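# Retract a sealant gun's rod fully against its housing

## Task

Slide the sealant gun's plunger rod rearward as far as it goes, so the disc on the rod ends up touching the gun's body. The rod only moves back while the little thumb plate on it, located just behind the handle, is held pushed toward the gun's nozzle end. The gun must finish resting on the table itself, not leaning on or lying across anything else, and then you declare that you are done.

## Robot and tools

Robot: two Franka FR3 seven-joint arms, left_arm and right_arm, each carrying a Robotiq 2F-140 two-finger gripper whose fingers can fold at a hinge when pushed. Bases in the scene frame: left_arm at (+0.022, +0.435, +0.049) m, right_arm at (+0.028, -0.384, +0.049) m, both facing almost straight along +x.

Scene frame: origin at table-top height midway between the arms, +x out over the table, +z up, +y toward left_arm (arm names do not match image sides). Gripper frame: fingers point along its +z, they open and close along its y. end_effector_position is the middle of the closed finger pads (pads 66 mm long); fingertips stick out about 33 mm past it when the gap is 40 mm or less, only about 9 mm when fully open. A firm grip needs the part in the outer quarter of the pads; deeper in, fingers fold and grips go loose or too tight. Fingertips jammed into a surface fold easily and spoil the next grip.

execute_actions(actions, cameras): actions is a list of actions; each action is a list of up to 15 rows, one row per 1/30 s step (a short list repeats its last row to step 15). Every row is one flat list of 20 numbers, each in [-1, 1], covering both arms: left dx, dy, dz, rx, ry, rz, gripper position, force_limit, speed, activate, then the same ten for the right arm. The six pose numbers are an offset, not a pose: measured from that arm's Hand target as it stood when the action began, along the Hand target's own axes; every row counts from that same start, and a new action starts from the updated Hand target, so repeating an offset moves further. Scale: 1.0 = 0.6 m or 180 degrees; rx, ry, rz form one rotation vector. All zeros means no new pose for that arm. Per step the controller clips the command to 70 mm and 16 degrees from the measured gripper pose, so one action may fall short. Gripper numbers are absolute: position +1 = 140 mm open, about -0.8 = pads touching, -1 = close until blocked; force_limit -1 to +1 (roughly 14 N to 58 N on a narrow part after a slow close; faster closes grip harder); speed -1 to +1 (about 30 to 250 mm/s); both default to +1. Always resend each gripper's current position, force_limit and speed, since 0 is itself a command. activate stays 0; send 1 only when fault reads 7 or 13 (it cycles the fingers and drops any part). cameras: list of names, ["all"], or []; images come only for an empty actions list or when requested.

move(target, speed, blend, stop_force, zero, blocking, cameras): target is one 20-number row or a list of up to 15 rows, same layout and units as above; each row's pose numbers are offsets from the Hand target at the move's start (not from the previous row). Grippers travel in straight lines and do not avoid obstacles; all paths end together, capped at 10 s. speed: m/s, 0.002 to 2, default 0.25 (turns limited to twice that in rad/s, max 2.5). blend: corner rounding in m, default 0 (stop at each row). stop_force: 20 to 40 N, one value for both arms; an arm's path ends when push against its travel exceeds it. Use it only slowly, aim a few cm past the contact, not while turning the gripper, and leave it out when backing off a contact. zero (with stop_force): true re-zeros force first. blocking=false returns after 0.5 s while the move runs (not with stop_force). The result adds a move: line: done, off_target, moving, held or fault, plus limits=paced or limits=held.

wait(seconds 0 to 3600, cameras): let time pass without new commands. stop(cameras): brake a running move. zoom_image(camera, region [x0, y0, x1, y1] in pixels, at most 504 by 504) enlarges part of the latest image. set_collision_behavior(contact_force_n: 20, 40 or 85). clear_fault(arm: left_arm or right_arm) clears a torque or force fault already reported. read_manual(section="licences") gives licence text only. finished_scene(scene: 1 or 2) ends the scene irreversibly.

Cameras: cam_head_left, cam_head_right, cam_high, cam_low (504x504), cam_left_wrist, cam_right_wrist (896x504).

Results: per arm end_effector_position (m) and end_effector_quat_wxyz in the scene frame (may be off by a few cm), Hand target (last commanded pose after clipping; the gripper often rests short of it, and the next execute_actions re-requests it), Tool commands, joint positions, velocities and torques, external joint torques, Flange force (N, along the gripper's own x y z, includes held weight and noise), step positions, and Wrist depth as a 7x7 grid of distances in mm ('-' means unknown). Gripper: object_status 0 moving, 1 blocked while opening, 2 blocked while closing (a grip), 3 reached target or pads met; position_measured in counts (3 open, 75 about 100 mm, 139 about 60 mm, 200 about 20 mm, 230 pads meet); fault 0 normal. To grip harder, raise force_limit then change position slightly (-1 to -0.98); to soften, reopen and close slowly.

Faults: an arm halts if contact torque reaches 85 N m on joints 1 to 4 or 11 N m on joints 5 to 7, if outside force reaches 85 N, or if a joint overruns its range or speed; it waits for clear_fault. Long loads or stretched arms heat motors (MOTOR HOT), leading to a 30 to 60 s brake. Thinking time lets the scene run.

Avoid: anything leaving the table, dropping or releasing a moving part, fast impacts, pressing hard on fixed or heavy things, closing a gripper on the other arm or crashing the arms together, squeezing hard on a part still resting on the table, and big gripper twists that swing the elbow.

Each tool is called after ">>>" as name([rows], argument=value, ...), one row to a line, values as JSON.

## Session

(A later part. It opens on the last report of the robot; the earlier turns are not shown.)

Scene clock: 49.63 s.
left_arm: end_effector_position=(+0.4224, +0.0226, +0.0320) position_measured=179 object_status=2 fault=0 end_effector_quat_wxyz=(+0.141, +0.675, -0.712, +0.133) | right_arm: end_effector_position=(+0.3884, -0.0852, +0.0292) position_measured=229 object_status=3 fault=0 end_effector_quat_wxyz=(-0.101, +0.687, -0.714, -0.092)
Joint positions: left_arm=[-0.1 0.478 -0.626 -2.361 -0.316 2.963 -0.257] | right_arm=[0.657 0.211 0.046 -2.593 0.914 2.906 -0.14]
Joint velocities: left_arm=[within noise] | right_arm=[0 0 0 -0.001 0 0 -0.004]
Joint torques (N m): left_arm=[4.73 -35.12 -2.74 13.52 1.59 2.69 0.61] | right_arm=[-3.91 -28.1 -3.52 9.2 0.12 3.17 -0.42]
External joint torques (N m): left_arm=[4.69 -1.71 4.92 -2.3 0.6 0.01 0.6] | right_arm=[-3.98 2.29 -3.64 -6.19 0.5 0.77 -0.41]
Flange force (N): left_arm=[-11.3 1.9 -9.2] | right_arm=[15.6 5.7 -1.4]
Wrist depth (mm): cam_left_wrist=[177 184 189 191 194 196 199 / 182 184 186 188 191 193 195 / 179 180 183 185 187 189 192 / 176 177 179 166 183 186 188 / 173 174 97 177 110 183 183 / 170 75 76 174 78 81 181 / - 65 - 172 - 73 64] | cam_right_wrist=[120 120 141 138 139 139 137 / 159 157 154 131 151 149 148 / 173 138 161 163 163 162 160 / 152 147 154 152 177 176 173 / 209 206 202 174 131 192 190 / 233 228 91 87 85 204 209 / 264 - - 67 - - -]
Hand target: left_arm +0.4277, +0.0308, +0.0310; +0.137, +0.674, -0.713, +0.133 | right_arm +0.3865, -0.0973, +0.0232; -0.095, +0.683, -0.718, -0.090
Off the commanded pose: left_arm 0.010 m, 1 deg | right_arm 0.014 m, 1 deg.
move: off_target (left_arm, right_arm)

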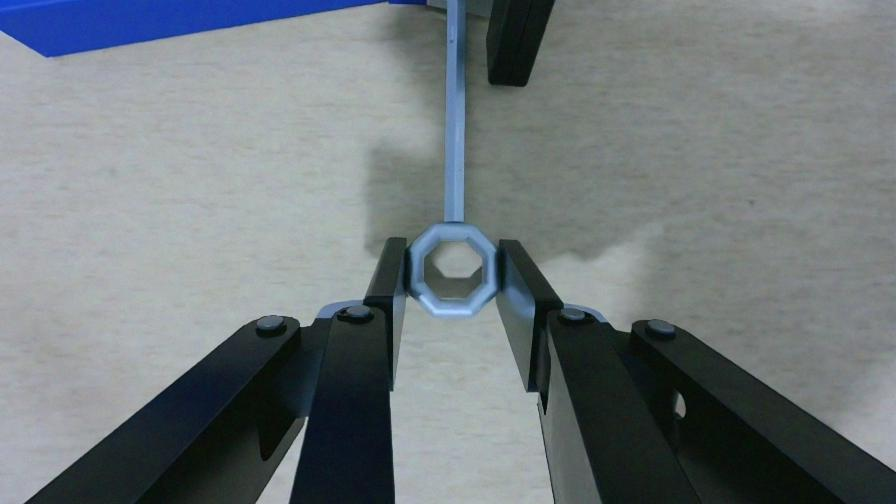

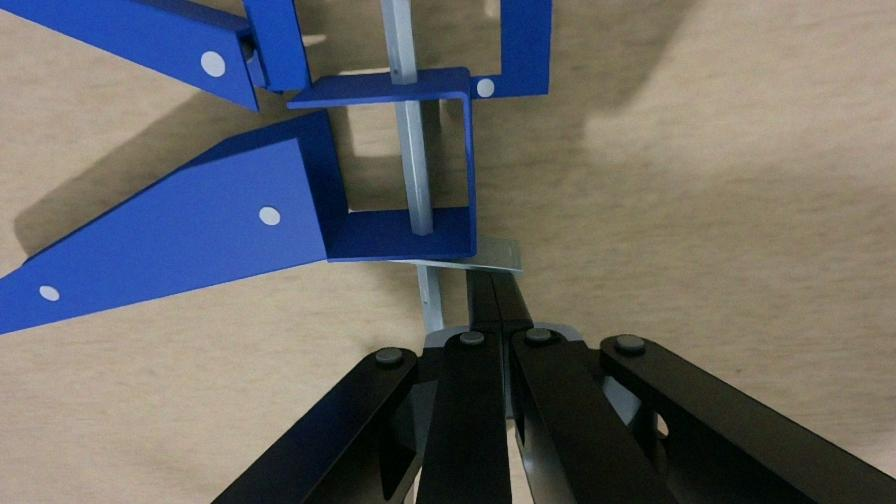

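>>> move(target=[-0.0618,0,-0.025,0,0,0,-1,0.5,-1,0,0.0335,0,-0.0038,0,0,0,-0.8,-1,-0.5,0], speed=0.03, cameras=["cam_left_wrist","cam_right_wrist"])

Scene clock: 52.93 s.
left_arm: end_effector_position=(+0.4235, +0.0614, +0.0318) position_measured=179 object_status=2 fault=0 end_effector_quat_wxyz=(+0.142, +0.674, -0.713, +0.132) | right_arm: end_effector_position=(+0.3894, -0.1040, +0.0277) position_measured=229 object_status=3 fault=0 end_effector_quat_wxyz=(-0.103, +0.687, -0.714, -0.092)
Joint positions: left_arm=[0.064 0.459 -0.715 -2.433 -0.294 2.969 -0.204] | right_arm=[0.61 0.198 0.06 -2.618 0.954 2.908 -0.214]
Joint velocities: left_arm=[within noise] | right_arm=[-0.001 0 0 0 0 0.001 -0.007]
Joint torques (N m): left_arm=[5.52 -33.14 -2.53 13.18 1.54 2.77 0.7] | right_arm=[-4.03 -25.98 -3.63 7.94 0.14 3.11 -0.41]
External joint torques (N m): left_arm=[5.59 -2.64 5.67 -1.94 0.56 0.16 0.69] | right_arm=[-3.98 3.83 -3.69 -7.3 0.53 0.72 -0.4]
Flange force (N): left_arm=[-12.9 2.1 -11.6] | right_arm=[16.4 6.2 1.9]
Wrist depth (mm): cam_left_wrist=[185 187 189 191 194 196 198 / 181 183 186 187 190 193 195 / 177 180 182 184 186 189 191 / 175 177 179 167 183 185 187 / 172 174 97 176 110 182 184 / 169 75 76 174 78 81 180 / - 65 - 171 - 73 64] | cam_right_wrist=[119 117 138 140 135 137 135 / 157 156 152 132 149 147 146 / 171 135 157 161 162 160 158 / 150 144 147 149 174 174 170 / 208 204 200 168 131 189 187 / 232 227 91 87 85 201 206 / 262 - - 67 - - -]
Hand target: left_arm +0.4299, +0.0708, +0.0310; +0.137, +0.674, -0.713, +0.133 | right_arm +0.3855, -0.1173, +0.0202; -0.095, +0.683, -0.718, -0.090
Off the commanded pose: left_arm 0.011 m, 1 deg | right_arm 0.016 m, 1 deg.
move: off_target (left_arm, right_arm)

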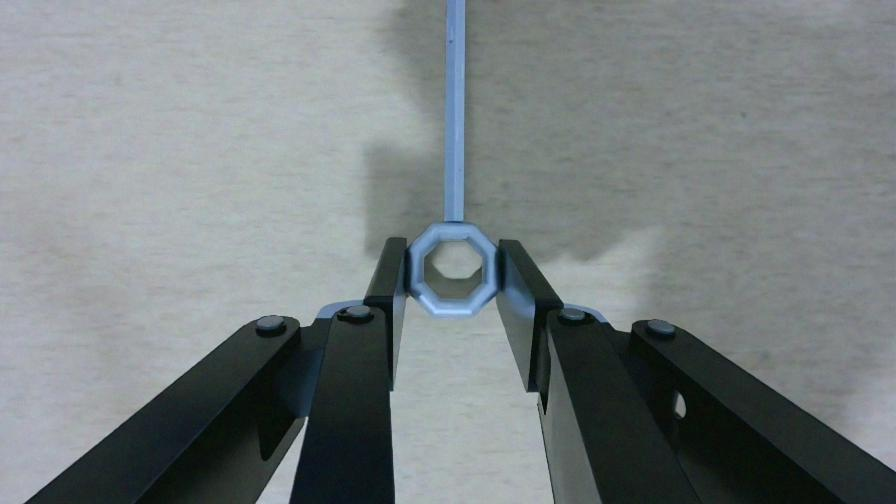

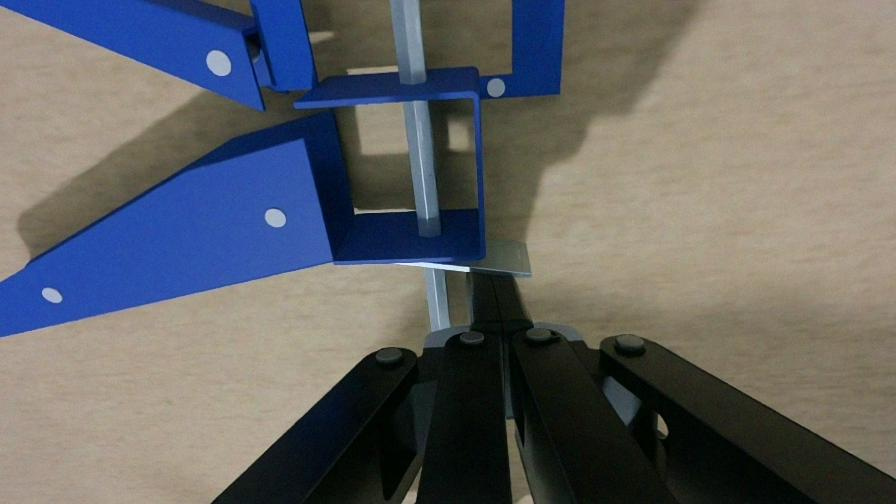

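>>> move(target=[-0.0695,0,-0.0281,0,0,0,-1,0.5,-1,0,0.0241,0,-0.0065,0,0,0,-0.8,-1,-0.5,0], speed=0.03, cameras=["cam_left_wrist","cam_right_wrist"])

Scene clock: 55.60 s.
left_arm: end_effector_position=(+0.4271, +0.1037, +0.0333) position_measured=179 object_status=2 fault=0 end_effector_quat_wxyz=(-0.141, -0.671, +0.716, -0.134) | right_arm: end_effector_position=(+0.3899, -0.1194, +0.0277) position_measured=229 object_status=3 fault=0 end_effector_quat_wxyz=(-0.103, +0.687, -0.714, -0.091)
Joint positions: left_arm=[0.251 0.441 -0.81 -2.5 -0.264 2.968 -0.137] | right_arm=[0.579 0.183 0.063 -2.639 0.97 2.907 -0.258]
Joint velocities: left_arm=[within noise] | right_arm=[0.001 0 -0.001 -0.001 0 0 -0.006]
Joint torques (N m): left_arm=[6.34 -29.53 -0.93 12.07 1.27 2.55 0.48] | right_arm=[-4.03 -25.57 -3.56 7.66 0.13 3.15 -0.35]
External joint torques (N m): left_arm=[6.34 -2.18 7.55 -2.46 0.29 0.01 0.47] | right_arm=[-3.96 3.49 -3.6 -7.37 0.52 0.78 -0.34]
Flange force (N): left_arm=[-14.7 0.5 -7.1] | right_arm=[16.0 7.1 0.5]
Wrist depth (mm): cam_left_wrist=[187 189 191 192 195 197 199 / 184 185 187 188 191 193 196 / 180 181 184 185 187 189 192 / 177 177 181 166 183 185 188 / 173 175 98 177 110 181 184 / 171 75 76 175 78 81 181 / - 65 - 172 - 73 64] | cam_right_wrist=[147 116 125 136 134 137 135 / 158 156 150 127 149 147 145 / 172 133 152 161 161 159 157 / 146 142 143 148 174 173 170 / 208 204 200 164 131 189 187 / 232 227 91 87 85 200 205 / 262 - - 67 - - -]
Hand target: left_arm +0.4323, +0.1157, +0.0310; +0.137, +0.674, -0.713, +0.133 | right_arm +0.3848, -0.1322, +0.0202; -0.095, +0.683, -0.718, -0.090
Off the commanded pose: left_arm 0.013 m, 1 deg | right_arm 0.016 m, 1 deg.
move: off_target (left_arm, right_arm)

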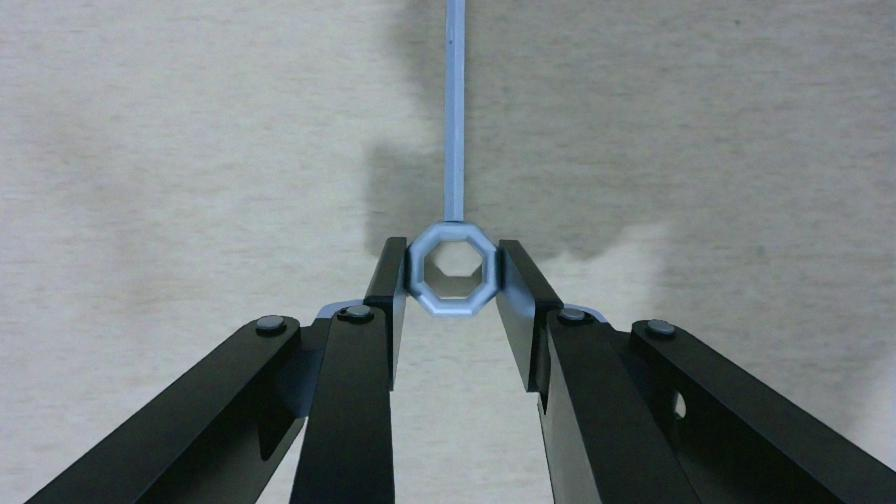

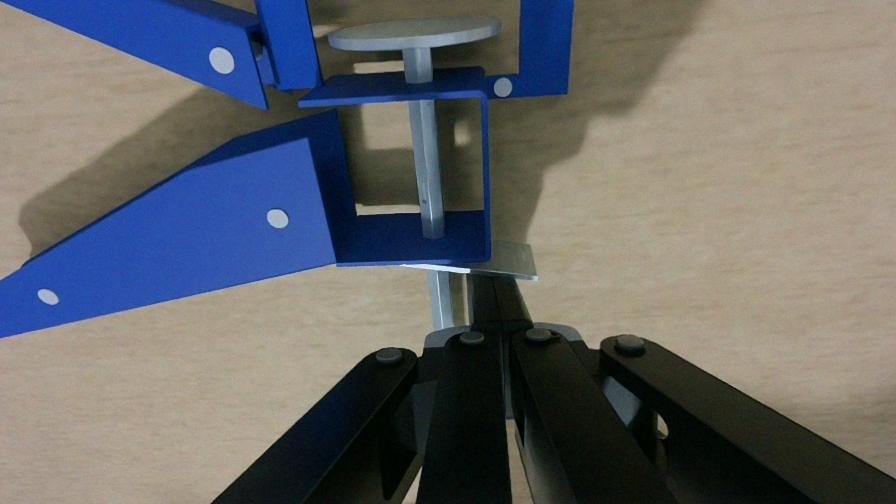

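>>> move(target=[-0.0464,0,-0.0188,0,0,0,-1,0.5,-1,0,0.0161,0,-0.0043,0,0,0,-0.8,-1,-0.5,0], speed=0.03, cameras=["cam_left_wrist","cam_right_wrist"])

Scene clock: 57.73 s.
left_arm: end_effector_position=(+0.4244, +0.1222, +0.0356) position_measured=179 object_status=2 fault=0 end_effector_quat_wxyz=(-0.144, -0.665, +0.720, -0.136) | right_arm: end_effector_position=(+0.3850, -0.1187, +0.0291) position_measured=229 object_status=3 fault=0 end_effector_quat_wxyz=(-0.104, +0.694, -0.706, -0.096)
Joint positions: left_arm=[0.368 0.438 -0.88 -2.536 -0.238 2.962 -0.103] | right_arm=[0.571 0.173 0.07 -2.646 0.98 2.893 -0.288]
Joint velocities: left_arm=[within noise] | right_arm=[-0.001 -0.001 0.001 0 0 0 -0.006]
Joint torques (N m): left_arm=[12.31 -30.26 5.66 10.32 1.18 2.56 0.71] | right_arm=[-9.08 -25.32 -9.54 3.78 0.21 5.03 -0.45]
External joint torques (N m): left_arm=[12.35 -4.86 14.56 -3.92 0.2 0.05 0.7] | right_arm=[-9.09 3.51 -9.68 -11.34 0.61 2.71 -0.45]
Flange force (N): left_arm=[-28.4 1.1 -13.4] | right_arm=[28.7 7.2 -10.3]
Wrist depth (mm): cam_left_wrist=[191 192 193 195 198 200 201 / 186 188 190 192 193 196 199 / 183 184 186 187 190 192 194 / 179 180 183 166 186 188 189 / 176 177 97 179 110 184 186 / 174 74 76 176 78 81 182 / - 65 - 174 - 73 64] | cam_right_wrist=[117 117 138 141 135 138 136 / 158 156 131 129 148 148 147 / 172 161 153 163 163 161 159 / 149 141 143 151 177 175 172 / 207 206 202 165 131 191 189 / 233 229 91 87 85 203 208 / 265 - - 67 - - -]
Hand target: left_arm +0.4340, +0.1457, +0.0310; +0.137, +0.674, -0.713, +0.133 | right_arm +0.3843, -0.1422, +0.0202; -0.095, +0.683, -0.718, -0.090
Off the commanded pose: left_arm 0.026 m, 2 deg | right_arm 0.025 m, 2 deg.
move: off_target (left_arm, right_arm)

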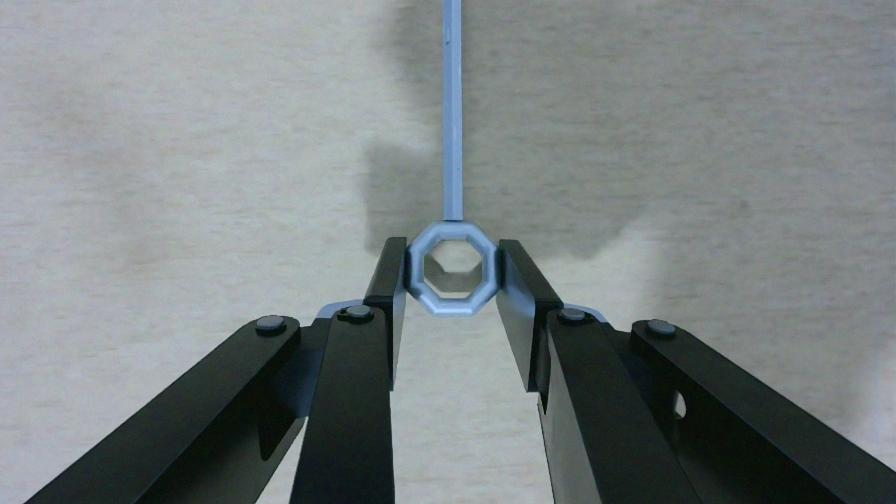

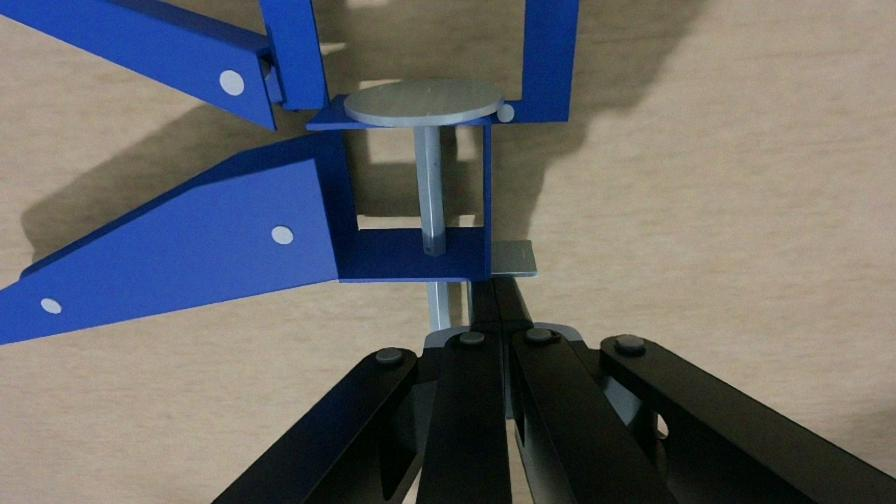

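>>> move([
  [0.0155,0,0.0063,0,0,0,-1,0.5,-1,0,-0.0322,0,0.0086,0,0,0,-0.8,-1,-0.5,0],
  [0.0232,0,0.0094,0,0,0,-1,0.5,-1,0,-0.0644,0,0.0173,0,0,0,-0.8,-1,-0.5,0],
], speed=0.05, blend=0.005, cameras=["cam_left_wrist","cam_right_wrist"])

Scene clock: 60.17 s.
left_arm: end_effector_position=(+0.4271, +0.1262, +0.0315) position_measured=179 object_status=2 fault=0 end_effector_quat_wxyz=(-0.140, -0.667, +0.720, -0.131) | right_arm: end_effector_position=(+0.3885, -0.1032, +0.0233) position_measured=229 object_status=3 fault=0 end_effector_quat_wxyz=(-0.098, +0.683, -0.718, -0.090)
Joint positions: left_arm=[0.333 0.435 -0.842 -2.528 -0.232 2.958 -0.113] | right_arm=[0.627 0.212 0.05 -2.612 0.949 2.914 -0.191]
Joint velocities: left_arm=[within noise] | right_arm=[0.001 0 -0.002 0.001 0 0 0.007]
Joint torques (N m): left_arm=[1.96 -25 -3.07 14.78 0.47 4.08 -0.23] | right_arm=[2.5 -27.42 1.68 16.48 -0.57 2.43 0.03]
External joint torques (N m): left_arm=[2.02 1.26 5.53 0.54 -0.49 1.57 -0.24] | right_arm=[2.54 2.62 1.65 1.5 -0.19 0.04 0.04]
Flange force (N): left_arm=[-4.6 -10.5 20.0] | right_arm=[-6.6 -3.4 12.3]
Wrist depth (mm): cam_left_wrist=[183 186 189 190 191 194 196 / 181 182 184 186 188 190 193 / 178 179 181 182 186 187 188 / 175 175 178 166 181 182 186 / 172 173 97 175 110 181 182 / 169 75 76 174 78 81 179 / - 65 - 170 - 73 64] | cam_right_wrist=[144 111 134 133 118 134 133 / 153 151 146 145 145 143 142 / 165 126 148 156 157 156 153 / 139 137 138 144 170 168 167 / 203 197 193 185 130 184 182 / 222 219 91 87 85 195 199 / 251 241 - 67 - - -]
Hand target: left_arm +0.4332, +0.1307, +0.0310; +0.137, +0.674, -0.713, +0.133 | right_arm +0.3863, -0.1022, +0.0202; -0.095, +0.683, -0.718, -0.090
Off the commanded pose: left_arm 0.008 m, 1 deg | right_arm 0.004 m, 0 deg.
move: off_target (left_arm, right_arm)

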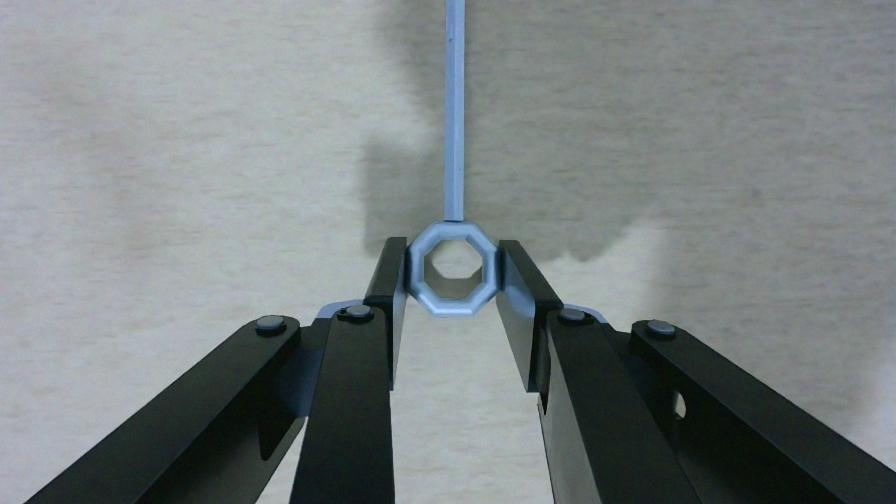

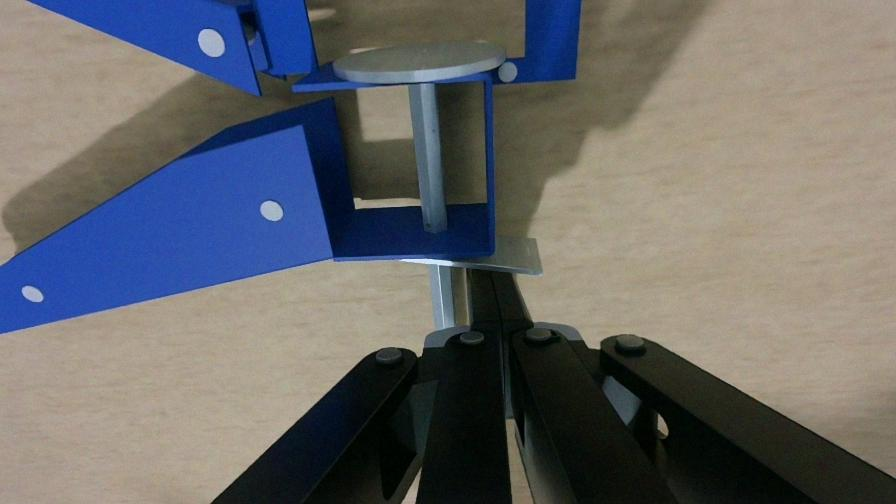

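>>> move(target=[0,0,0,0,0,0,-1,0.5,-1,0,-0.0215,0,-0.0028,0,0,0,-0.8,-1,-0.5,0], speed=0.05, cameras=["cam_right_wrist"])

>>> zoom_image(camera="cam_right_wrist", region=[300, 0, 600, 300])

Scene clock: 62.10 s.
left_arm: end_effector_position=(+0.4271, +0.1262, +0.0315) position_measured=179 object_status=2 fault=0 end_effector_quat_wxyz=(-0.140, -0.667, +0.720, -0.131) | right_arm: end_effector_position=(+0.3880, -0.0909, +0.0259) position_measured=229 object_status=3 fault=0 end_effector_quat_wxyz=(-0.097, +0.684, -0.717, -0.089)
Joint positions: left_arm=[0.333 0.435 -0.842 -2.528 -0.232 2.958 -0.113] | right_arm=[0.664 0.215 0.034 -2.598 0.91 2.911 -0.134]
Joint velocities: left_arm=[within noise] | right_arm=[0.001 0 -0.001 0.001 -0.001 0 0.005]
Joint torques (N m): left_arm=[1.97 -25.06 -3.09 14.76 0.48 4.1 -0.25] | right_arm=[1.24 -31.96 0.16 16.09 -0.52 2.49 0.04]
External joint torques (N m): left_arm=[1.89 1.18 5.38 0.47 -0.46 1.56 -0.26] | right_arm=[1.37 -1.63 0.31 0.86 -0.17 0.06 0.04]
Flange force (N): left_arm=[-4.3 -10.1 19.7] | right_arm=[-3.7 1.0 -5.8]
Wrist depth (mm): cam_left_wrist=[184 186 188 190 192 194 196 / 181 182 184 186 188 191 192 / 178 179 181 183 185 187 189 / 175 176 177 166 181 184 186 / 172 174 98 176 110 180 182 / 169 74 76 173 78 81 179 / - 65 - 170 - 73 64] | cam_right_wrist=[145 144 141 138 138 137 135 / 155 121 145 132 148 146 145 / 131 128 131 138 160 159 157 / 142 181 180 173 174 172 170 / 203 200 197 161 130 188 186 / 226 223 91 87 85 198 204 / 254 - - 67 - - -]
Hand target: left_arm +0.4332, +0.1307, +0.0310; +0.137, +0.674, -0.713, +0.133 | right_arm +0.3869, -0.0902, +0.0252; -0.095, +0.683, -0.718, -0.090
Off the commanded pose: left_arm 0.008 m, 1 deg | right_arm 0.001 m, 0 deg.
move: done

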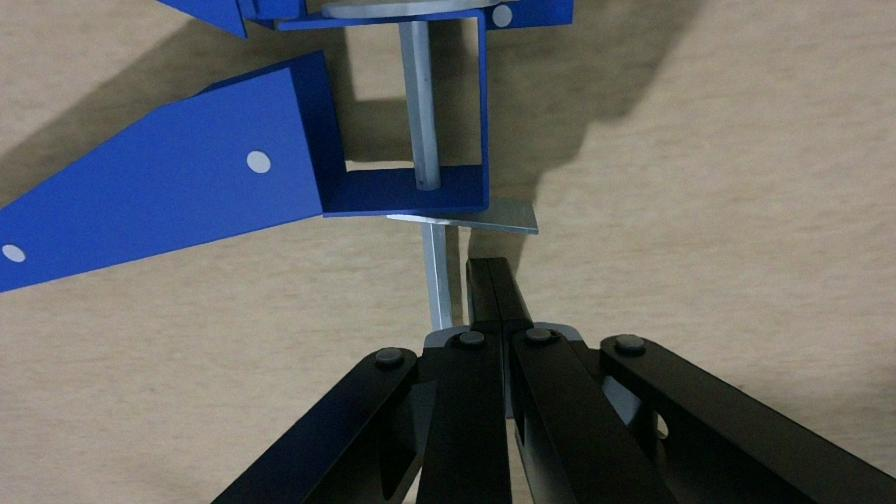

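Scaled by 1.680 from the camera's image (finer frame: 1280x720).

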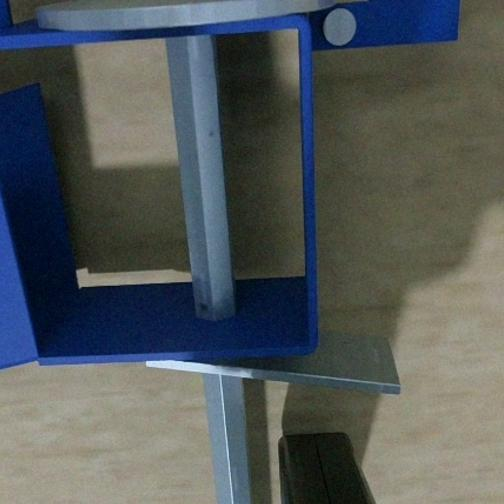

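>>> move([
  [0.003,0,-0.002,0,0,0,-1,0.5,-1,0,0,0,0,0,0,0,-0.8,-1,-0.5,0],
  [0.003,0,-0.002,0,0,0,0,0.5,-0.3,0,0,0,0,0,0,0,-0.8,-1,-0.5,0],
  [0.078,0,-0.187,0,0,0,0,0.5,-0.3,0,-0.0345,0,-0.1288,0,0,0,-0.8,-1,-0.5,0],
], speed=0.12, cameras=["all"])

>>> zoom_image(camera="cam_right_wrist", region=[340, 0, 600, 200])

Scene clock: 66.93 s.
left_arm: end_effector_position=(+0.4342, +0.1292, +0.1532) position_measured=129 object_status=3 fault=0 end_effector_quat_wxyz=(+0.136, +0.676, -0.712, +0.134) | right_arm: end_effector_position=(+0.3868, -0.0906, +0.1042) position_measured=229 object_status=3 fault=0 end_effector_quat_wxyz=(-0.095, +0.685, -0.717, -0.089)
Joint positions: left_arm=[0.624 -0.06 -1.168 -2.489 -0.727 2.528 0.118] | right_arm=[0.691 -0.035 -0.055 -2.661 0.536 2.744 0.201]
Joint velocities: left_arm=[-0.001 0.002 0 0.002 0 -0.001 0.004] | right_arm=[within noise]
Joint torques (N m): left_arm=[0.01 -11.48 2.79 19.76 0.3 2.17 0.2] | right_arm=[0.76 -26.96 0.65 19.56 -0.17 2.72 0.07]
External joint torques (N m): left_arm=[0.04 -0.53 1.31 -0.69 -0.32 -0.14 0.19] | right_arm=[0.78 -1.57 0.62 0.76 -0.14 0.1 0.08]
Flange force (N): left_arm=[0.0 0.0 0.0] | right_arm=[-1.6 2.4 -4.2]
Wrist depth (mm): cam_left_wrist=[310 315 316 322 325 325 328 / 307 310 311 315 316 322 324 / 301 303 306 307 311 315 318 / 297 298 302 302 305 310 311 / 289 293 119 296 143 302 304 / - 78 292 294 293 80 302 / - - 287 288 289 62 -] | cam_right_wrist=[221 218 211 211 211 209 208 / 238 228 200 222 227 224 222 / 254 225 250 249 244 242 239 / 283 278 274 265 266 264 261 / 310 307 301 286 130 286 284 / 347 340 90 87 85 304 312 / 389 - - 67 - - -]
Hand target: left_arm +0.4324, +0.1294, +0.1526; +0.137, +0.674, -0.713, +0.133 | right_arm +0.3869, -0.0903, +0.1052; -0.095, +0.683, -0.718, -0.090
Off the commanded pose: left_arm 0.002 m, 0 deg | right_arm 0.001 m, 0 deg.
move: done; target 2's new numbers were sent with left_arm's hand 0.007 m and 1 deg from that target

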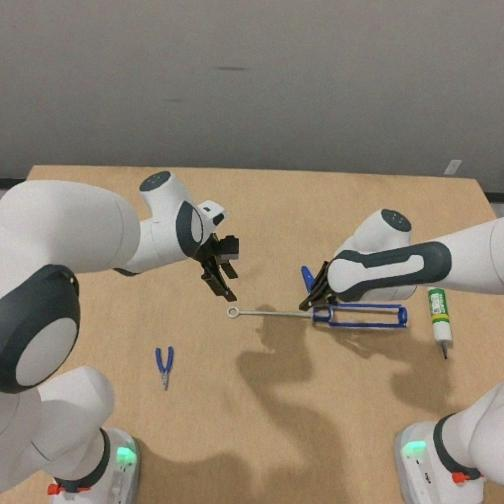

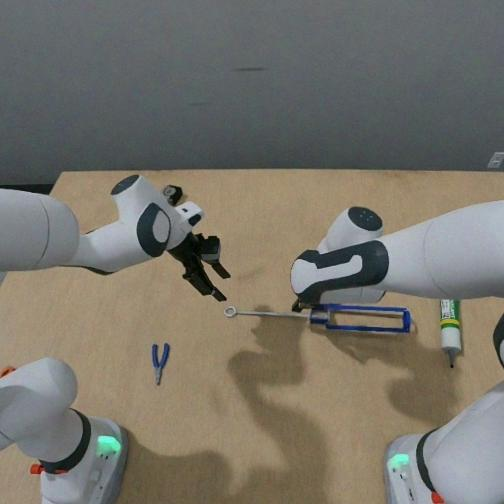

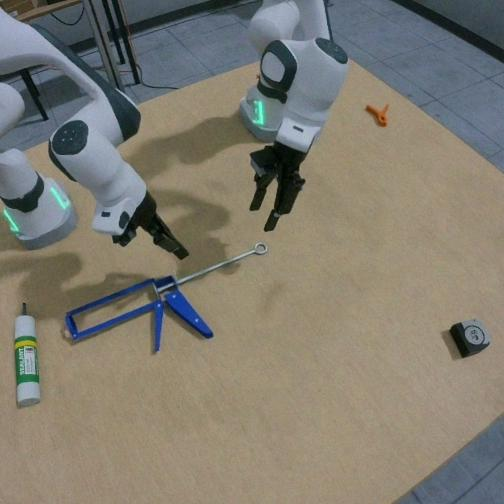

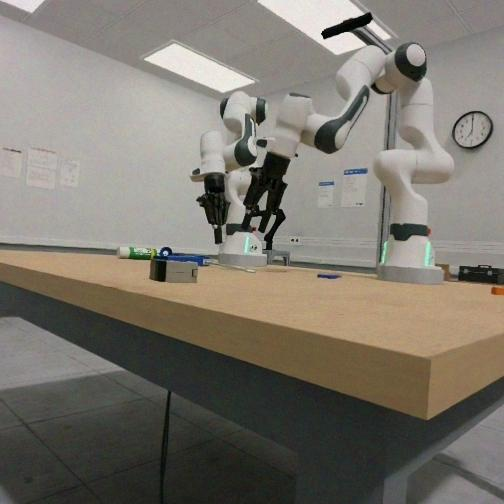

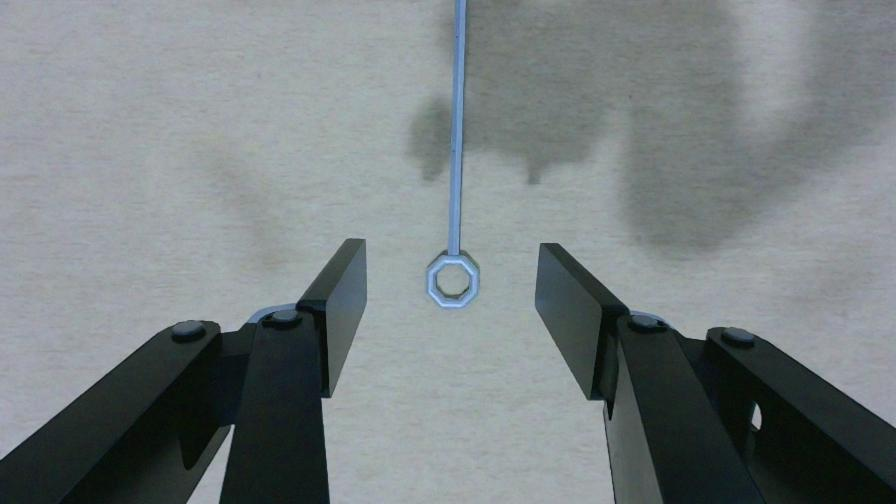

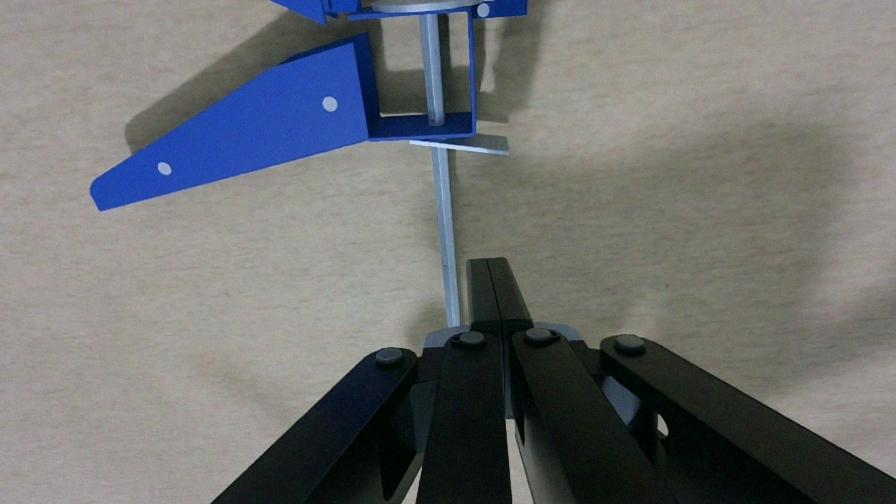

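Scaled by 1.938 from the camera's image (finer frame: 1280x720).

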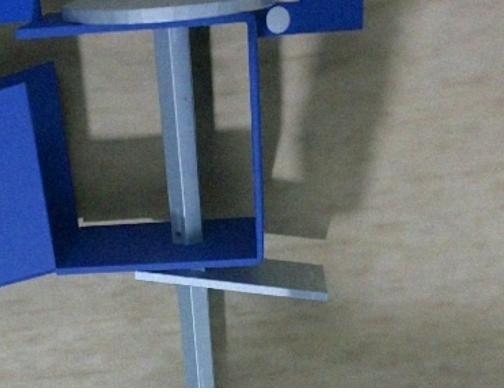

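>>> move(target=[0,0,0,0,0,0,0,0.5,-0.3,0,-0.01,0,-0.08,0,0.07,0,-0.8,-1,-0.5,0], speed=0.2, cameras=["cam_right_wrist"])

>>> zoom_image(camera="cam_right_wrist", region=[360, 0, 560, 160])

Scene clock: 69.60 s.
left_arm: end_effector_position=(+0.4342, +0.1292, +0.1532) position_measured=129 object_status=3 fault=0 end_effector_quat_wxyz=(+0.136, +0.676, -0.712, +0.135) | right_arm: end_effector_position=(+0.3870, -0.0958, +0.1541) position_measured=229 object_status=3 fault=0 end_effector_quat_wxyz=(-0.018, +0.691, -0.723, -0.015)
Joint positions: left_arm=[0.624 -0.06 -1.168 -2.489 -0.727 2.528 0.12] | right_arm=[0.611 -0.11 0.049 -2.535 0.061 2.457 0.66]
Joint velocities: left_arm=[within noise] | right_arm=[0.002 0.001 -0.001 0 0 0 0.005]
Joint torques (N m): left_arm=[0.41 -11.38 2.34 19.74 0.34 2.17 0.16] | right_arm=[0.33 -25.89 0.67 21.88 0.32 2.68 0.05]
External joint torques (N m): left_arm=[0.4 -0.5 0.82 -0.67 -0.27 -0.13 0.15] | right_arm=[0.34 -0.78 0.91 0.71 -0.15 0.1 0.06]
Flange force (N): left_arm=[0.0 0.0 0.0] | right_arm=[-1.3 0.9 -1.8]
Wrist depth (mm): cam_left_wrist=[313 315 318 322 323 326 331 / 307 311 312 316 317 320 322 / 302 299 306 309 311 313 318 / 295 297 299 304 306 309 312 / 292 293 119 296 143 304 305 / - 78 291 293 295 80 301 / - - 286 287 289 62 -] | cam_right_wrist=[289 286 263 276 273 269 265 / 304 299 291 288 285 281 276 / 318 308 275 299 298 294 289 / 336 330 324 314 313 307 303 / 350 347 340 328 131 322 318 / 373 365 90 87 85 332 334 / 395 - - 67 - - -]
Hand target: left_arm +0.4324, +0.1294, +0.1525; +0.137, +0.675, -0.713, +0.133 | right_arm +0.3865, -0.0969, +0.1531; -0.015, +0.689, -0.725, -0.014
Off the commanded pose: left_arm 0.002 m, 0 deg | right_arm 0.002 m, 0 deg.
move: done

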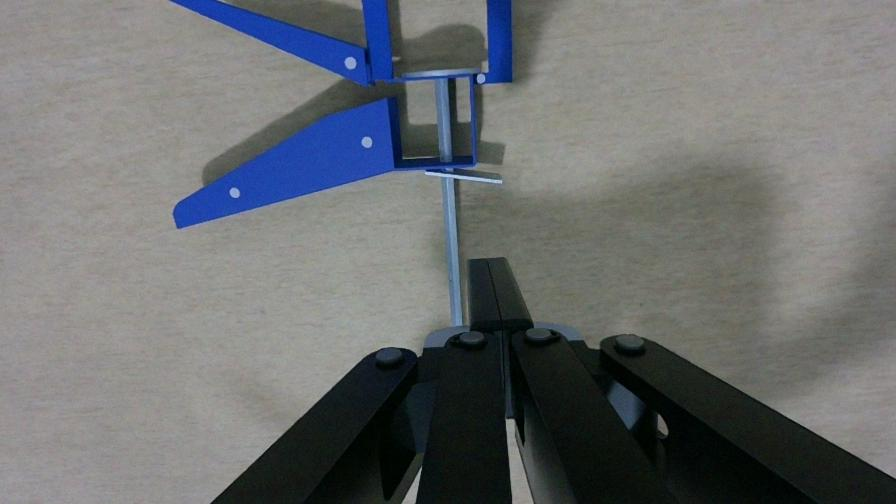

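Scaled by 2.520 from the camera's image (finer frame: 1280x720).

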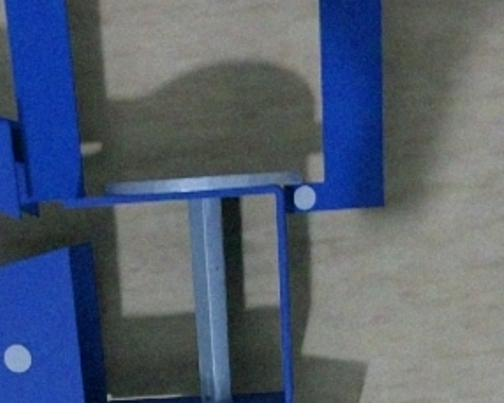

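Disc is seated against the housing.

>>> finished_scene(scene=2)

The scene is finished: the task was done.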